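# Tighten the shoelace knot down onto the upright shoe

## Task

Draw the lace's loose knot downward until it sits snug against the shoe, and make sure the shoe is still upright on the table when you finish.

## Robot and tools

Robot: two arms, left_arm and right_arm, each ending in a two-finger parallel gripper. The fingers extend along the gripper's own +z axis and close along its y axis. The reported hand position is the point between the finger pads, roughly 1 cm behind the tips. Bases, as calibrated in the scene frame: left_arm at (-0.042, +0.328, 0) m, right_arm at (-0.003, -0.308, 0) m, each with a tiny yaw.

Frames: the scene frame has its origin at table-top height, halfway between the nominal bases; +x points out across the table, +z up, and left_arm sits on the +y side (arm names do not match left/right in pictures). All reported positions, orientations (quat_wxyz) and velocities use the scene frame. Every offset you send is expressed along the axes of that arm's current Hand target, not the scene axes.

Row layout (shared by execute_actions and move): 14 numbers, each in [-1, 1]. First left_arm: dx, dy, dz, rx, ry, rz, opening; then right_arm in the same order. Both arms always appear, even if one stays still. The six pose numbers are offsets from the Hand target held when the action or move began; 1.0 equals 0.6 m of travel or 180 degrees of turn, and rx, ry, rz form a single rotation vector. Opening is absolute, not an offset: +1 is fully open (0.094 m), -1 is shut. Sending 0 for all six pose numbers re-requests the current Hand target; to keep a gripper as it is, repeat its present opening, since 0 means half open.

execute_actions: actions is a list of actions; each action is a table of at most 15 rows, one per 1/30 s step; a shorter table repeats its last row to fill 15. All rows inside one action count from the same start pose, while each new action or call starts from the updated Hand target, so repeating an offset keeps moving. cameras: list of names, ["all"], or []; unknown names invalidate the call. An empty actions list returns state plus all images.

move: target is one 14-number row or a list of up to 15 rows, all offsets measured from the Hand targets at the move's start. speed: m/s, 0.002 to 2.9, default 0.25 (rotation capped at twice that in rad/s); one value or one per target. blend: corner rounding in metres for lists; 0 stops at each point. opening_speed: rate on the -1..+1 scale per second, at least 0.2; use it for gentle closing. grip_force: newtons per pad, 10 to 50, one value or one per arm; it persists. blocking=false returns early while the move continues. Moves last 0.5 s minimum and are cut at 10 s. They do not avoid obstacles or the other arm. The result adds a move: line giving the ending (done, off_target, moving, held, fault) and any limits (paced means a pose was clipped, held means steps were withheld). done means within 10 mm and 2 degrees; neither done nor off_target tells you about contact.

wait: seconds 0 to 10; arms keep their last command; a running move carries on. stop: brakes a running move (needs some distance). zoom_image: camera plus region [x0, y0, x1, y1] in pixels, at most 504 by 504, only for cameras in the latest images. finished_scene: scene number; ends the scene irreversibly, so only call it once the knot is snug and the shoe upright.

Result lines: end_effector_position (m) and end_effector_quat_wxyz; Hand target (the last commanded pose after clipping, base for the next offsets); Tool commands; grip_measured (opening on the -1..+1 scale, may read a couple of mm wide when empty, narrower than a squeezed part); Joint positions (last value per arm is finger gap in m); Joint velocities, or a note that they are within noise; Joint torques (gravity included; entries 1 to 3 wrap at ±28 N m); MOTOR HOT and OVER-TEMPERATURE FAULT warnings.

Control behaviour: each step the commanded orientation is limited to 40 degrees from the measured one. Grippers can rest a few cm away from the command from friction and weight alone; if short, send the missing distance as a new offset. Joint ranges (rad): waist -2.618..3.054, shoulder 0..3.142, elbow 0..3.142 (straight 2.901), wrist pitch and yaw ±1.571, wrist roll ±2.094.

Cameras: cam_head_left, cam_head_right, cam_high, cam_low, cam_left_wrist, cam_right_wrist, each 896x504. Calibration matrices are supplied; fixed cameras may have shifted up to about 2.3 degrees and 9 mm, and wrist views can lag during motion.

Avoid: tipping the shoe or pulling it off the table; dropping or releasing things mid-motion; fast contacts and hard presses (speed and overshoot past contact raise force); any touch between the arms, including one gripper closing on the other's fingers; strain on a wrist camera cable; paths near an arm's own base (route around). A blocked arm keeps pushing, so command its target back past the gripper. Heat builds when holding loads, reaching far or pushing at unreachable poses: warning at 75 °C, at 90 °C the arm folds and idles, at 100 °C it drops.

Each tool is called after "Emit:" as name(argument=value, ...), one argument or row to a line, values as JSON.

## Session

Worked. Now repeat.

Emit:
execute_actions(
  actions=[],
  cameras=["cam_head_left","cam_head_right","cam_low"],
)

Emit:
zoom_image(
  camera="cam_head_right",
  region=[350, 200, 650, 400],
)

Scene clock: 0.00 s.
left_arm: end_effector_position=(+0.3583, +0.3176, +0.0892) grip_measured=+1.000 end_effector_quat_wxyz=(+0.571, +0.024, +0.821, +0.026) | right_arm: end_effector_position=(+0.3858, -0.3529, +0.1023) grip_measured=+1.000 end_effector_quat_wxyz=(+0.585, +0.087, +0.804, -0.066)
Joint positions: left_arm=[-0.044 1.573 0.376 0.841 -0.072 0.047 0.094] | right_arm=[-0.015 1.512 0.339 0.856 0.172 0.051 0.094]
Joint velocities: within noise
Joint torques (N m): no reading
Heat: left arm: 29 °C; right arm: 30 °C.
Hand target: left_arm +0.3584, +0.3176, +0.0891; +0.569, +0.023, +0.822, +0.026 | right_arm +0.3883, -0.3532, +0.1088; +0.592, +0.087, +0.798, -0.066
Tool commands: left_gripper/opening=+1.0 right_gripper/opening=+1.0
Images, in order (width x height): cam_head_left 896x504, cam_head_right 896x504, cam_low 896x504.

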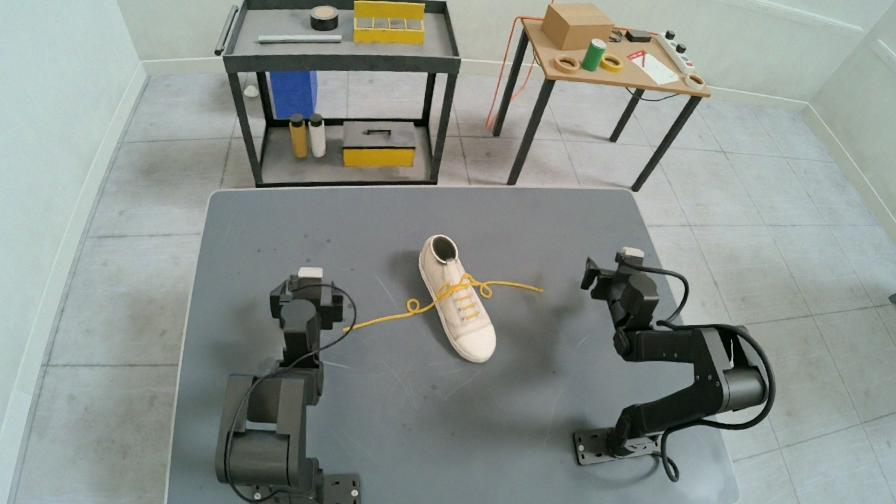

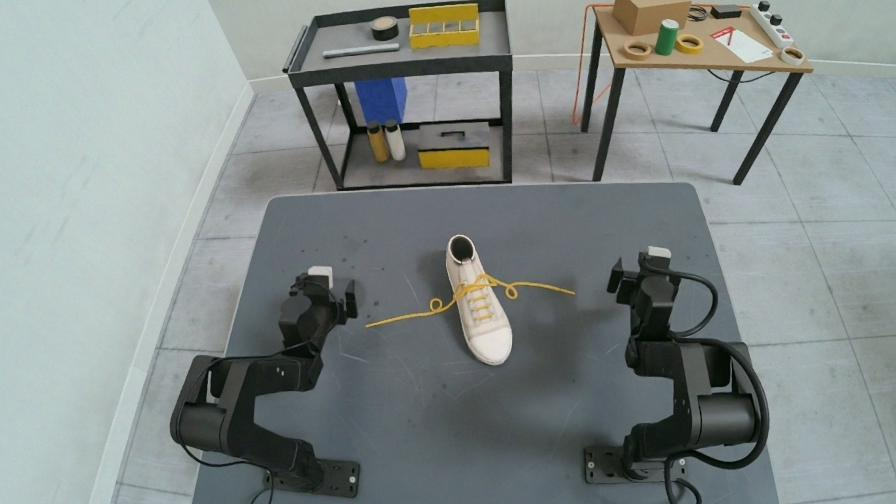

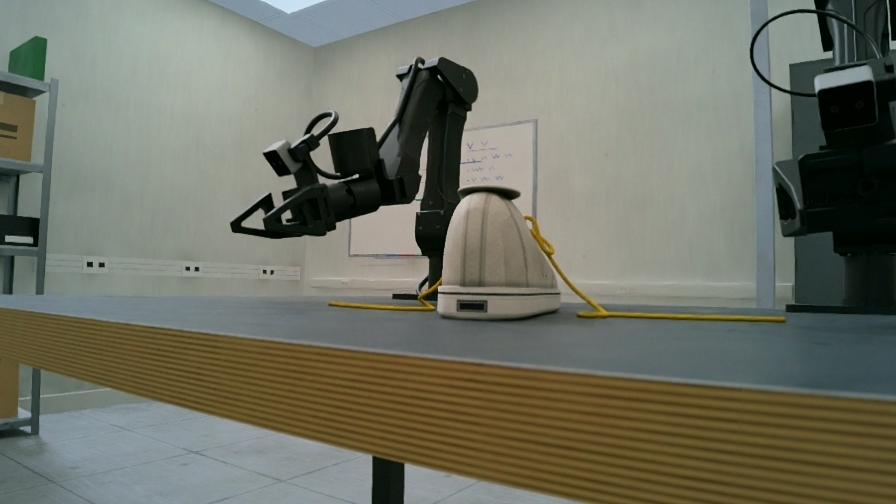

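Scaled by 1.680 from the camera's 896x504 image, which has a finer 1280x720 frame.

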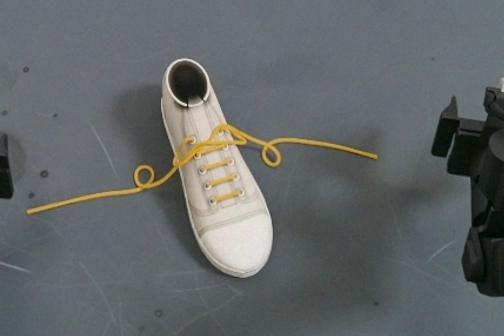

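Emit:
move(
  target=[-0.0213,-0.202,-0.0818,0.3105,0.2833,0.417,0.1,0.0167,0.264,-0.0638,-0.3579,0.286,-0.4813,0.1],
  speed=0.5,
  cameras=["cam_left_wrist","cam_right_wrist"],
)

Scene clock: 4.80 s.
left_arm: end_effector_position=(+0.3142, +0.1950, +0.1105) grip_measured=+0.102 end_effector_quat_wxyz=(+0.008, +0.705, +0.709, +0.002) | right_arm: end_effector_position=(+0.3810, -0.1910, +0.1118) grip_measured=+0.102 end_effector_quat_wxyz=(-0.005, +0.704, -0.710, +0.001)
Joint positions: left_arm=[-0.341 1.977 1.736 -1.314 0.002 1.207 0.052] | right_arm=[0.316 2.073 1.882 -1.369 -0.003 -1.27 0.052]
Joint torques (N m): left_arm=[-0.01 -8.05 8.98 -0.17 -0.05 0.06] | right_arm=[-0.13 -9.72 9.46 0.16 -0.03 -0.08]
Heat: left arm: 30 °C; right arm: 31 °C.
Hand target: left_arm +0.3160, +0.1950, +0.1100; +0.001, +0.707, +0.707, +0.000 | right_arm +0.3841, -0.1899, +0.1101; +0.000, +0.707, -0.707, +0.000
Off the commanded pose: left_arm 0.002 m, 1 deg | right_arm 0.004 m, 1 deg.
move: done
camera_calibration:
cam_left_wrist: T_world_to_cam=[[-0.999279, -0.01328, -0.0355559, 0.322845], [-0.0272541, 0.903046, 0.428678, -0.1791], [0.0264158, 0.429338, -0.902758, 0.0977342], [0, 0, 0, 1]] pos_world=[0.31515, 0.124062, 0.176485]
cam_right_wrist: T_world_to_cam=[[0.999769, 0.0150011, 0.0154021, -0.383254], [0.00739958, -0.912682, 0.408604, -0.184182], [0.0201867, -0.408396, -0.912582, 0.105344], [0, 0, 0, 1]] pos_world=[0.382402, -0.119328, 0.177296]
Images, in order (width x height): cam_left_wrist 896x504, cam_right_wrist 896x504.

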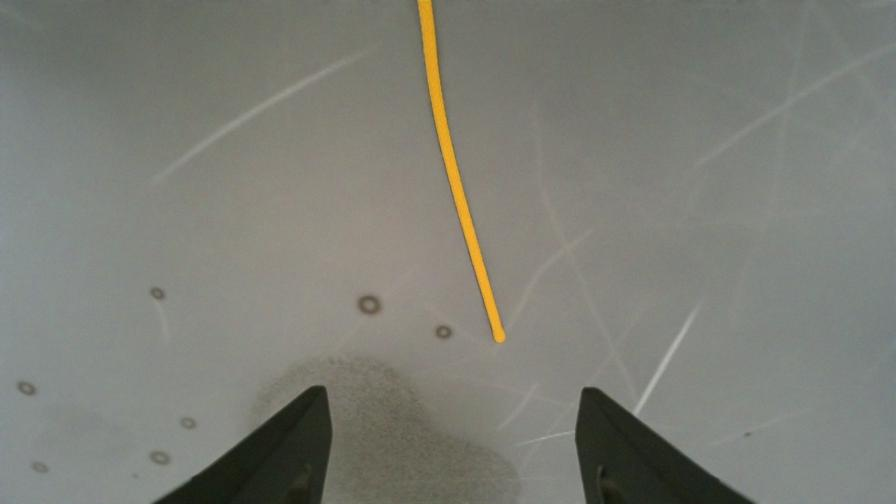

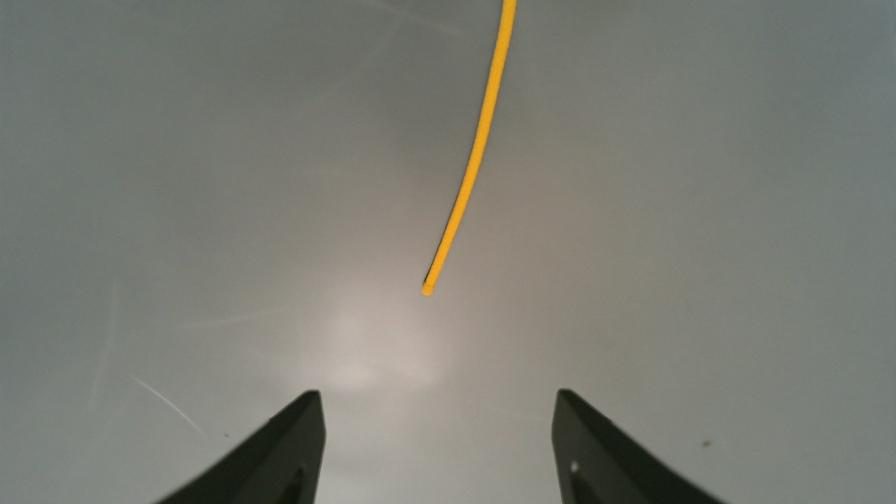

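Emit:
move(
  target=[
    [0.02,-0.012,0.13,0,0,0,0.1,0,-0.008,0.125,0,0,0,0.1],
    [0.02,-0.012,0.206,0,0,0,0.1,0,-0.008,0.19,0,0,0,0.1],
  ],
  speed=[0.25,0.06],
  blend=[0.01,0],
  cameras=["cam_left_wrist","cam_right_wrist"],
)

Scene clock: 7.00 s.
left_arm: end_effector_position=(+0.3107, +0.2050, +0.0067) grip_measured=+0.101 end_effector_quat_wxyz=(+0.007, +0.706, +0.708, +0.003) | right_arm: end_effector_position=(+0.3887, -0.1889, +0.0095) grip_measured=+0.102 end_effector_quat_wxyz=(-0.006, +0.705, -0.709, +0.002)
Joint positions: left_arm=[-0.321 2.031 1.393 -0.916 0 1.23 0.052] | right_arm=[0.316 2.16 1.605 -1.004 -0.001 -1.274 0.052]
Joint torques (N m): left_arm=[0.27 -7.2 3.47 0.48 -0.04 0.04] | right_arm=[-0.24 -9.94 5.39 0.55 -0.04 -0.1]
Heat: left arm: 30 °C; right arm: 31 °C.
Hand target: left_arm +0.3090, +0.2069, -0.0135; +0.001, +0.707, +0.707, +0.000 | right_arm +0.3889, -0.1898, -0.0040; +0.000, +0.707, -0.707, +0.000
Off the commanded pose: left_arm 0.020 m, 1 deg | right_arm 0.013 m, 1 deg.
move: off_target (left_arm, right_arm)
camera_calibration:
cam_left_wrist: T_world_to_cam=[[-0.999282, -0.0102132, -0.0364981, 0.31514], [-0.0249607, 0.902011, 0.43099, -0.144253], [0.02852, 0.431591, -0.901618, -0.00120731], [0, 0, 0, 1]] pos_world=[0.311348, 0.133857, 0.0725849]
cam_right_wrist: T_world_to_cam=[[0.999673, 0.0188383, 0.0172816, -0.388562], [0.0101108, -0.912236, 0.40954, -0.141547], [0.0234799, -0.409232, -0.912128, 0.0111987], [0, 0, 0, 1]] pos_world=[0.389603, -0.117222, 0.0748991]
Images, in order (width x height): cam_left_wrist 896x504, cam_right_wrist 896x504.

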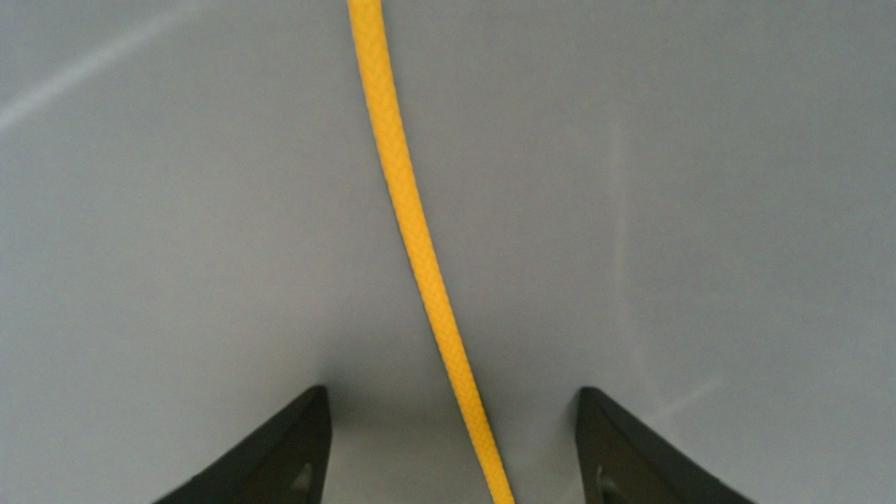

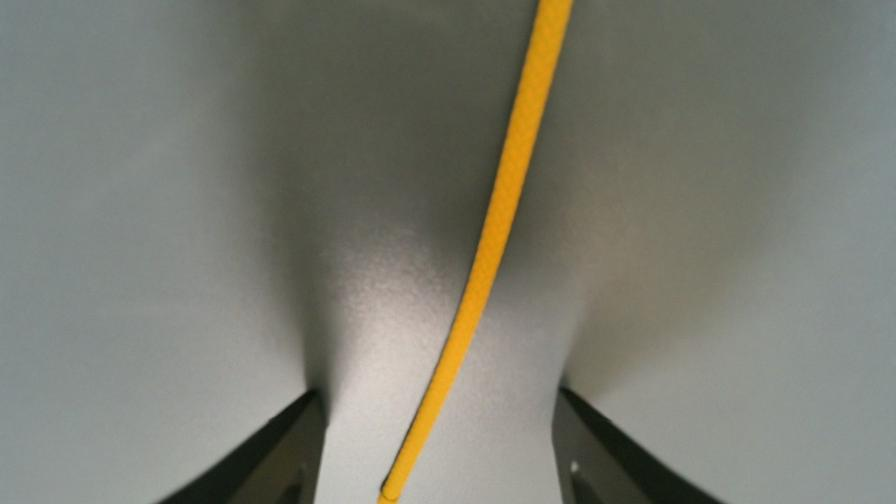

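Emit:
move(
  target=[
    [0,0,0.007,0,0,0,0.1,-0.014,0,0.006,0,0,0,0.1],
    [0,0,0.007,0,0,0,-1,-0.014,0,0.006,0,0,0,-1],
  ],
  speed=0.06,
  opening_speed=2,
  cameras=["cam_left_wrist","cam_right_wrist"],
)

Scene clock: 8.83 s.
left_arm: end_effector_position=(+0.3071, +0.2061, +0.0057) grip_measured=-0.962 end_effector_quat_wxyz=(+0.002, +0.706, +0.708, +0.000) | right_arm: end_effector_position=(+0.3880, -0.1861, +0.0094) grip_measured=-0.969 end_effector_quat_wxyz=(-0.005, +0.706, -0.709, +0.004)
Joint positions: left_arm=[-0.321 2.031 1.389 -0.925 0.001 1.231 0.002] | right_arm=[0.325 2.16 1.605 -1.003 0.003 -1.266 0.001]
Joint torques (N m): left_arm=[0.28 -6.72 3.14 0.67 -0.04 0.03] | right_arm=[0.61 -8.95 5.81 0.53 -0.11 0.07]
Heat: left arm: 30 °C; right arm: 31 °C.
Hand target: left_arm +0.3089, +0.2069, -0.0178; +0.001, +0.707, +0.707, +0.000 | right_arm +0.3890, -0.1814, -0.0075; +0.000, +0.707, -0.707, +0.000
Off the commanded pose: left_arm 0.024 m, 0 deg | right_arm 0.018 m, 1 deg.
move: off_target (left_arm, right_arm); target 2's new opening was sent with left_arm's hand 0.024 m and 1 deg from that target
camera_calibration:
cam_left_wrist: T_world_to_cam=[[-0.999678, -0.00929959, -0.0236233, 0.3113], [-0.0186403, 0.900582, 0.434286, -0.146514], [0.017236, 0.434587, -0.900465, 0.000437081], [0, 0, 0, 1]] pos_world=[0.308461, 0.134653, 0.0713766]
cam_right_wrist: T_world_to_cam=[[0.99963, 0.0195678, 0.0188817, -0.387733], [0.0100147, -0.9105, 0.413388, -0.138598], [0.0252808, -0.413046, -0.910359, 0.0108618], [0, 0, 0, 1]] pos_world=[0.388703, -0.11412, 0.0745038]
Images, in order (width x height): cam_left_wrist 896x504, cam_right_wrist 896x504.

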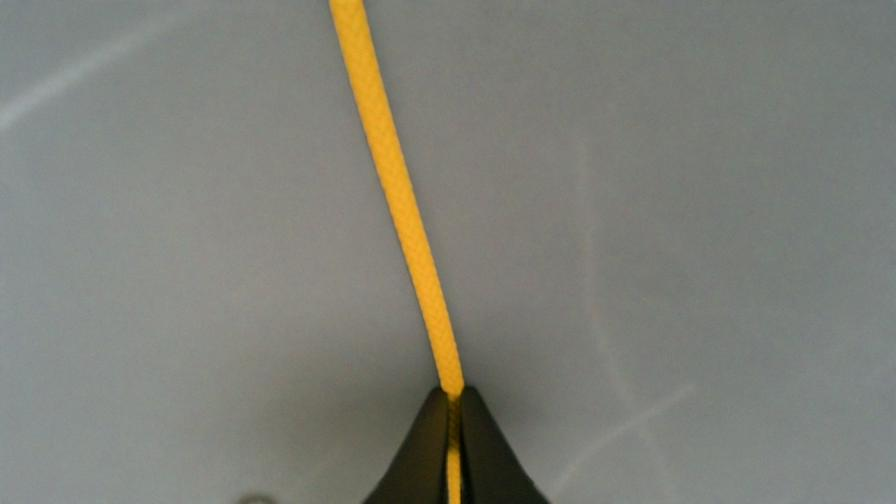

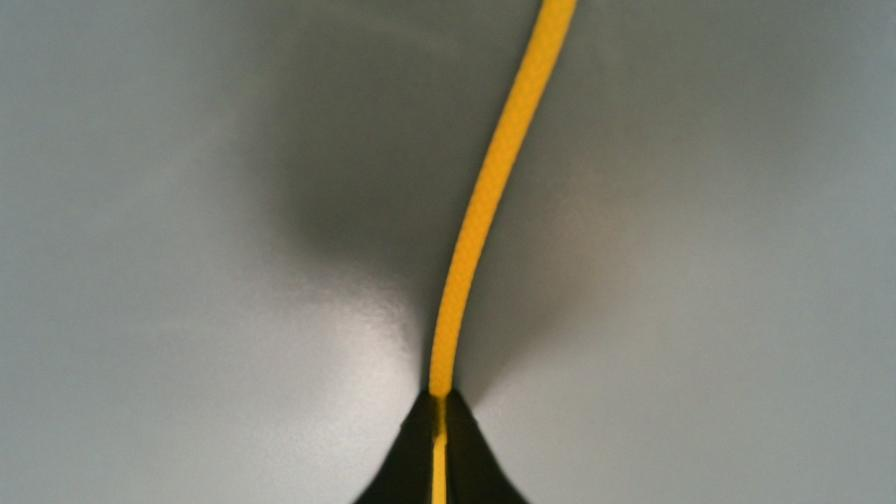

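Emit:
move(
  target=[0.288,0.01,-0.13,0,0,0,-1,0.298,-0.018,-0.1125,0,0,0,-1],
  speed=0.15,
  cameras=["cam_head_right","cam_low"],
)

Emit:
zoom_image(
  camera="cam_head_right",
  region=[400, 220, 560, 330],
)

Scene clock: 11.17 s.
left_arm: end_effector_position=(+0.3116, +0.3816, +0.0473) grip_measured=-0.962 end_effector_quat_wxyz=(-0.007, +0.703, +0.712, -0.006) | right_arm: end_effector_position=(+0.3929, -0.3613, +0.0381) grip_measured=-0.971 end_effector_quat_wxyz=(+0.016, +0.703, -0.711, -0.017)
Joint positions: left_arm=[0.163 1.956 1.453 -1.086 -0.003 1.705 0.002] | right_arm=[-0.111 2.15 1.706 -1.173 0.004 -1.694 0.001]
Joint torques (N m): left_arm=[-0.49 -10.97 8.42 -0.29 0.01 0.05] | right_arm=[0.21 -16.02 8.96 -0.01 -0.09 -0.02]
Heat: left arm: 31 °C; right arm: 31 °C.
Hand target: left_arm +0.3148, +0.3798, +0.0601; +0.001, +0.707, +0.707, +0.000 | right_arm +0.3996, -0.3603, +0.0599; +0.000, +0.707, -0.707, +0.000
Off the commanded pose: left_arm 0.013 m, 1 deg | right_arm 0.023 m, 3 deg.
move: off_target (left_arm, right_arm)
Images, in order (width x height): cam_head_right 896x504, cam_low 896x504.

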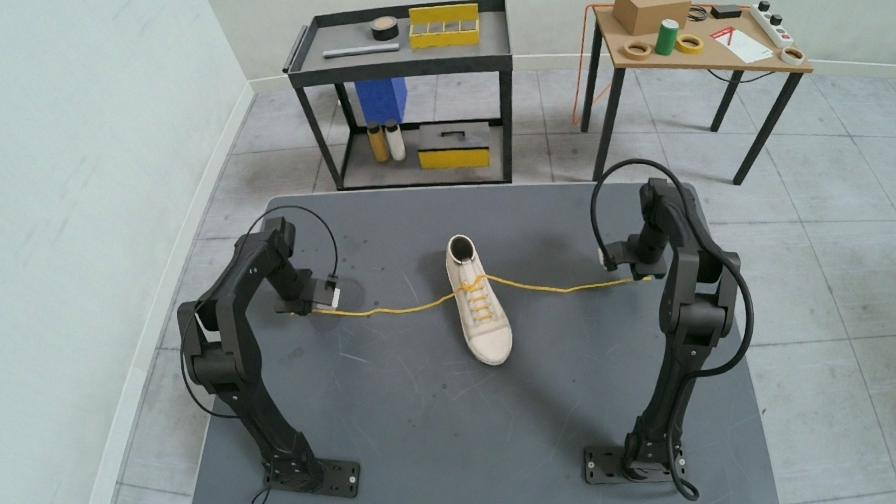

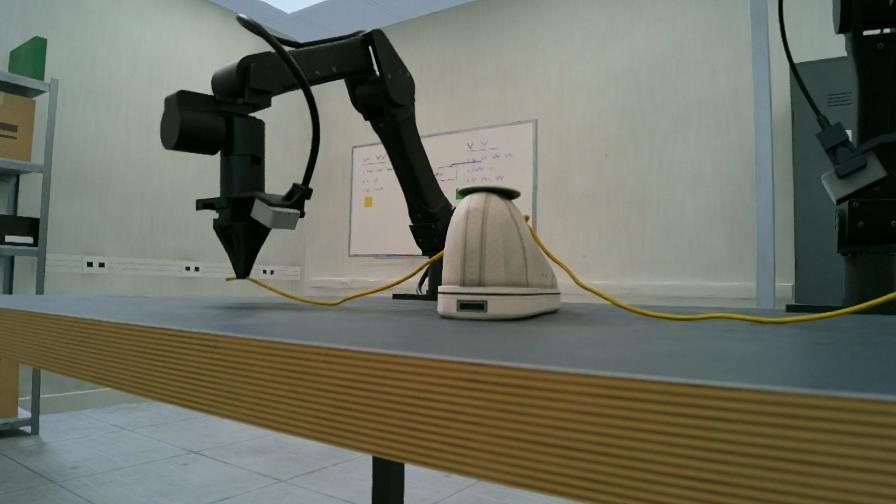

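Scaled by 3.150 from the camera's 896x504 image, which has a finer 1280x720 frame.

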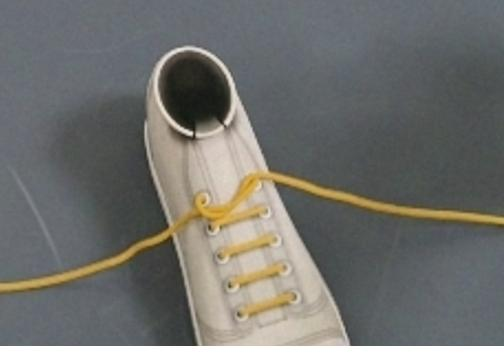

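Emit:
move(
  target=[0.067,0,0,0,0,0,-1,0.1,0,-0.02,0,0,0,-1],
  speed=0.1,
  cameras=["cam_head_right","cam_low"],
)

Emit:
zoom_image(
  camera="cam_head_right",
  region=[400, 220, 560, 330],
)

Scene clock: 12.70 s.
left_arm: end_effector_position=(+0.3136, +0.4195, +0.0572) grip_measured=-0.962 end_effector_quat_wxyz=(+0.001, +0.705, +0.709, +0.005) | right_arm: end_effector_position=(+0.3967, -0.4154, +0.0675) grip_measured=-0.971 end_effector_quat_wxyz=(+0.001, +0.707, -0.707, -0.003)
Joint positions: left_arm=[0.265 1.956 1.493 -1.098 -0.003 1.814 0.002] | right_arm=[-0.242 2.15 1.825 -1.252 -0.002 -1.837 0.001]
Joint torques (N m): left_arm=[0.14 -8.59 8.69 -0.24 0 0.05] | right_arm=[-0.8 -11.81 9.4 0.12 -0.01 -0.05]
Heat: left arm: 31 °C; right arm: 31 °C.
Hand target: left_arm +0.3148, +0.4199, +0.0600; +0.001, +0.707, +0.707, +0.000 | right_arm +0.3996, -0.4203, +0.0718; +0.000, +0.707, -0.707, +0.000
Off the commanded pose: left_arm 0.003 m, 1 deg | right_arm 0.007 m, 0 deg.
move: done
Images, in order (width x height): cam_head_right 896x504, cam_low 896x504.

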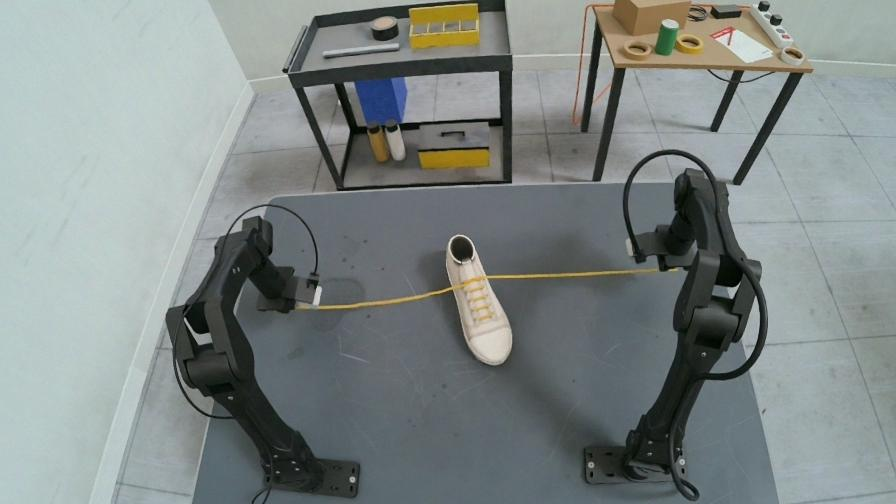

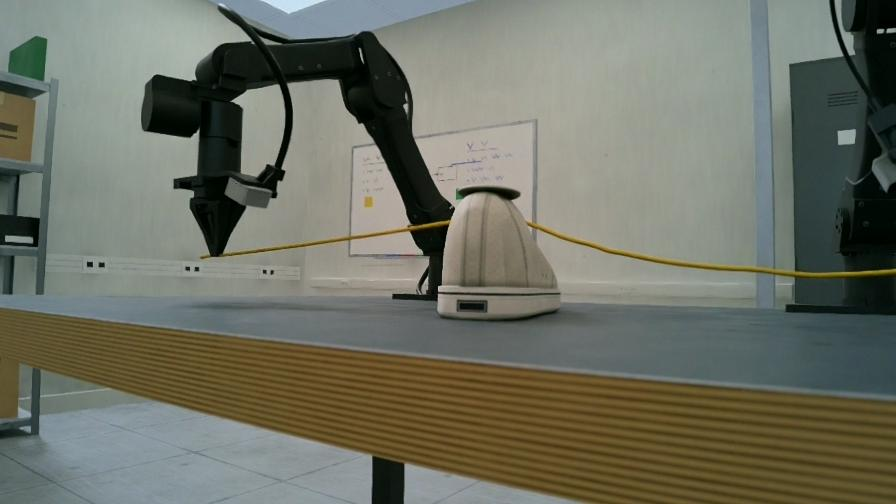

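Scaled by 3.150 from the camera's 896x504 image, which has a finer 1280x720 frame.

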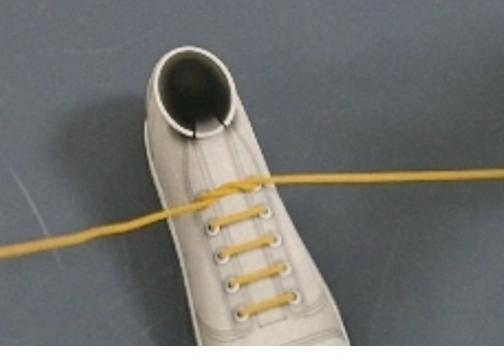

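Emit:
move(
  target=[0.046,0,0.04,0,0,0,-1,0.058,0,0.05,0,0,0,-1],
  speed=0.06,
  cameras=["cam_head_right"],
)

Emit:
zoom_image(
  camera="cam_head_right",
  region=[400, 220, 560, 330],
)

Scene clock: 14.27 s.
left_arm: end_effector_position=(+0.3145, +0.4249, +0.0441) grip_measured=-0.962 end_effector_quat_wxyz=(+0.025, +0.713, +0.700, -0.018) | right_arm: end_effector_position=(+0.3953, -0.4203, +0.0536) grip_measured=-0.971 end_effector_quat_wxyz=(-0.026, +0.717, -0.696, -0.033)
Joint positions: left_arm=[0.309 1.994 1.493 -1.079 0.061 1.883 0.002] | right_arm=[-0.286 2.187 1.825 -1.245 -0.075 -1.913 0.001]
Joint torques (N m): left_arm=[2.54 -7.99 6.56 0.2 -0.65 0.05] | right_arm=[-3.64 -10.54 6.93 0.75 0.72 -0.08]
Heat: left arm: 31 °C; right arm: 31 °C.
Hand target: left_arm +0.3149, +0.4475, +0.0361; +0.001, +0.707, +0.707, +0.000 | right_arm +0.3996, -0.4551, +0.0417; +0.000, +0.707, -0.707, +0.000
Off the commanded pose: left_arm 0.024 m, 4 deg | right_arm 0.037 m, 5 deg.
move: off_target (left_arm, right_arm)
Images, in order (width x height): cam_head_right 896x504.

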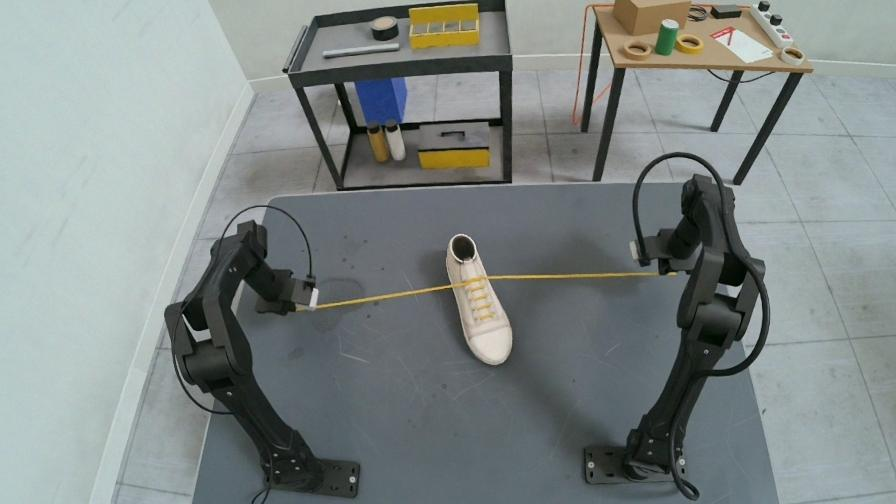

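Scaled by 3.150 from the camera's 896x504 image, which has a finer 1280x720 frame.

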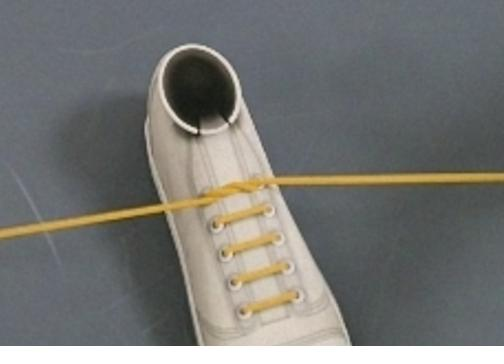

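Emit:
move(
  target=[
    [-0.079,0,0.054,0,0,0,-1,-0.092,0,0.062,0,0,0,-1],
    [-0.079,0,0.054,0,0,0,-0.3,-0.092,0,0.062,0,0,0,-0.3],
  ],
  speed=0.1,
  cameras=["cam_head_right","cam_low","cam_left_wrist","cam_right_wrist"],
)

Emit:
zoom_image(
  camera="cam_head_right",
  region=[400, 220, 560, 330],
)

Scene clock: 16.50 s.
left_arm: end_effector_position=(+0.3218, +0.4014, +0.0157) grip_measured=-0.302 end_effector_quat_wxyz=(+0.011, +0.709, +0.705, +0.014) | right_arm: end_effector_position=(+0.4007, -0.4016, +0.0097) grip_measured=-0.302 end_effector_quat_wxyz=(-0.002, +0.707, -0.708, +0.001)
Joint positions: left_arm=[0.214 1.995 1.376 -0.918 0.002 1.775 0.033] | right_arm=[-0.207 2.187 1.65 -1.03 -0.002 -1.801 0.033]
Joint torques (N m): left_arm=[-0.08 -7.94 4.72 0.1 -0.05 -0.08] | right_arm=[0.28 -12.29 5.22 0.42 0 0.02]
Heat: left arm: 31 °C; right arm: 31 °C.
Hand target: left_arm +0.3149, +0.4002, +0.0036; +0.001, +0.707, +0.707, +0.000 | right_arm +0.3996, -0.3999, +0.0045; +0.000, +0.707, -0.707, +0.000
Off the commanded pose: left_arm 0.014 m, 2 deg | right_arm 0.005 m, 0 deg.
move: off_target (left_arm); target 2's new opening was sent with left_arm's hand 0.014 m and 2 deg from that target
camera_calibration:
cam_left_wrist: T_world_to_cam=[[-0.998451, -0.000333954, -0.0556417, 0.324632], [-0.0247968, 0.897865, 0.439572, -0.323449], [0.0498119, 0.440271, -0.896482, -0.0886251], [0, 0, 0, 1]] pos_world=[0.320524, 0.329541, 0.0807917]
cam_right_wrist: T_world_to_cam=[[0.999692, 0.0226904, 0.0100888, -0.394959], [0.0164968, -0.910513, 0.413152, -0.337647], [0.0185606, -0.412858, -0.910606, -0.0754372], [0, 0, 0, 1]] pos_world=[0.401807, -0.329615, 0.0747905]
Images, in order (width x height): cam_head_right 896x504, cam_low 896x504, cam_left_wrist 896x504, cam_right_wrist 896x504.

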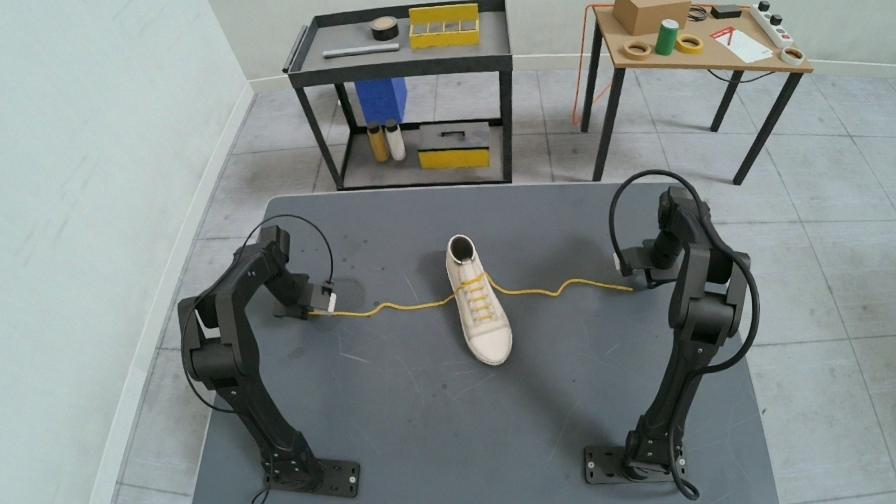

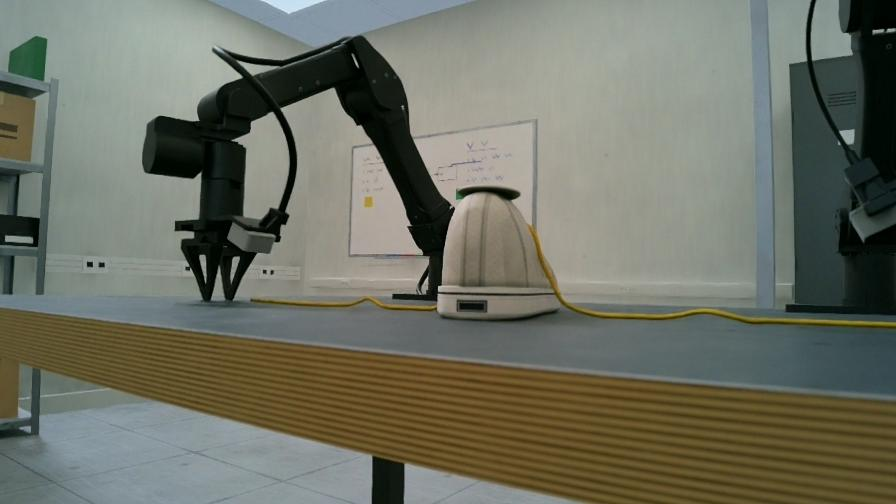

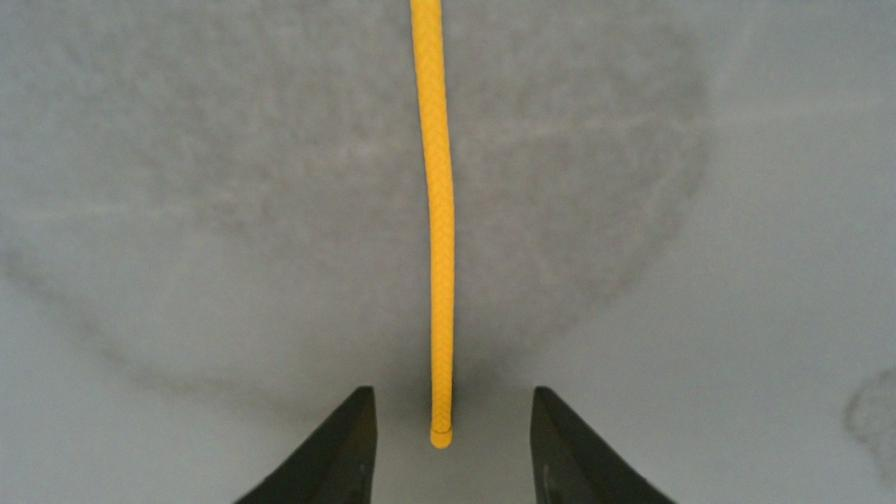

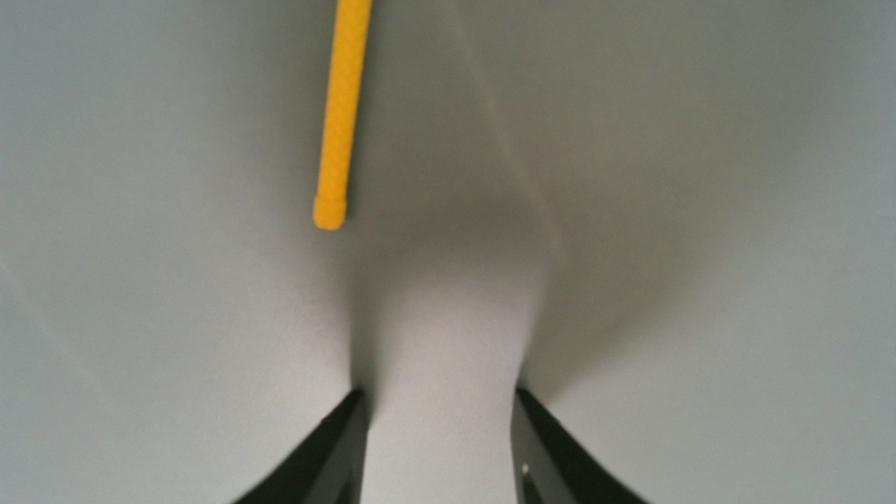

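Scaled by 3.150 from the camera's 896x504 image, which has a finer 1280x720 frame.

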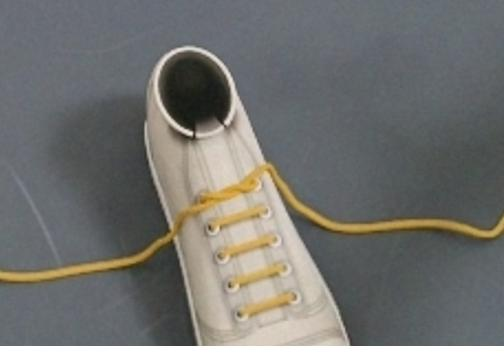

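Emit:
finished_scene(
  scene=2,
)

The scene is finished: the task was done.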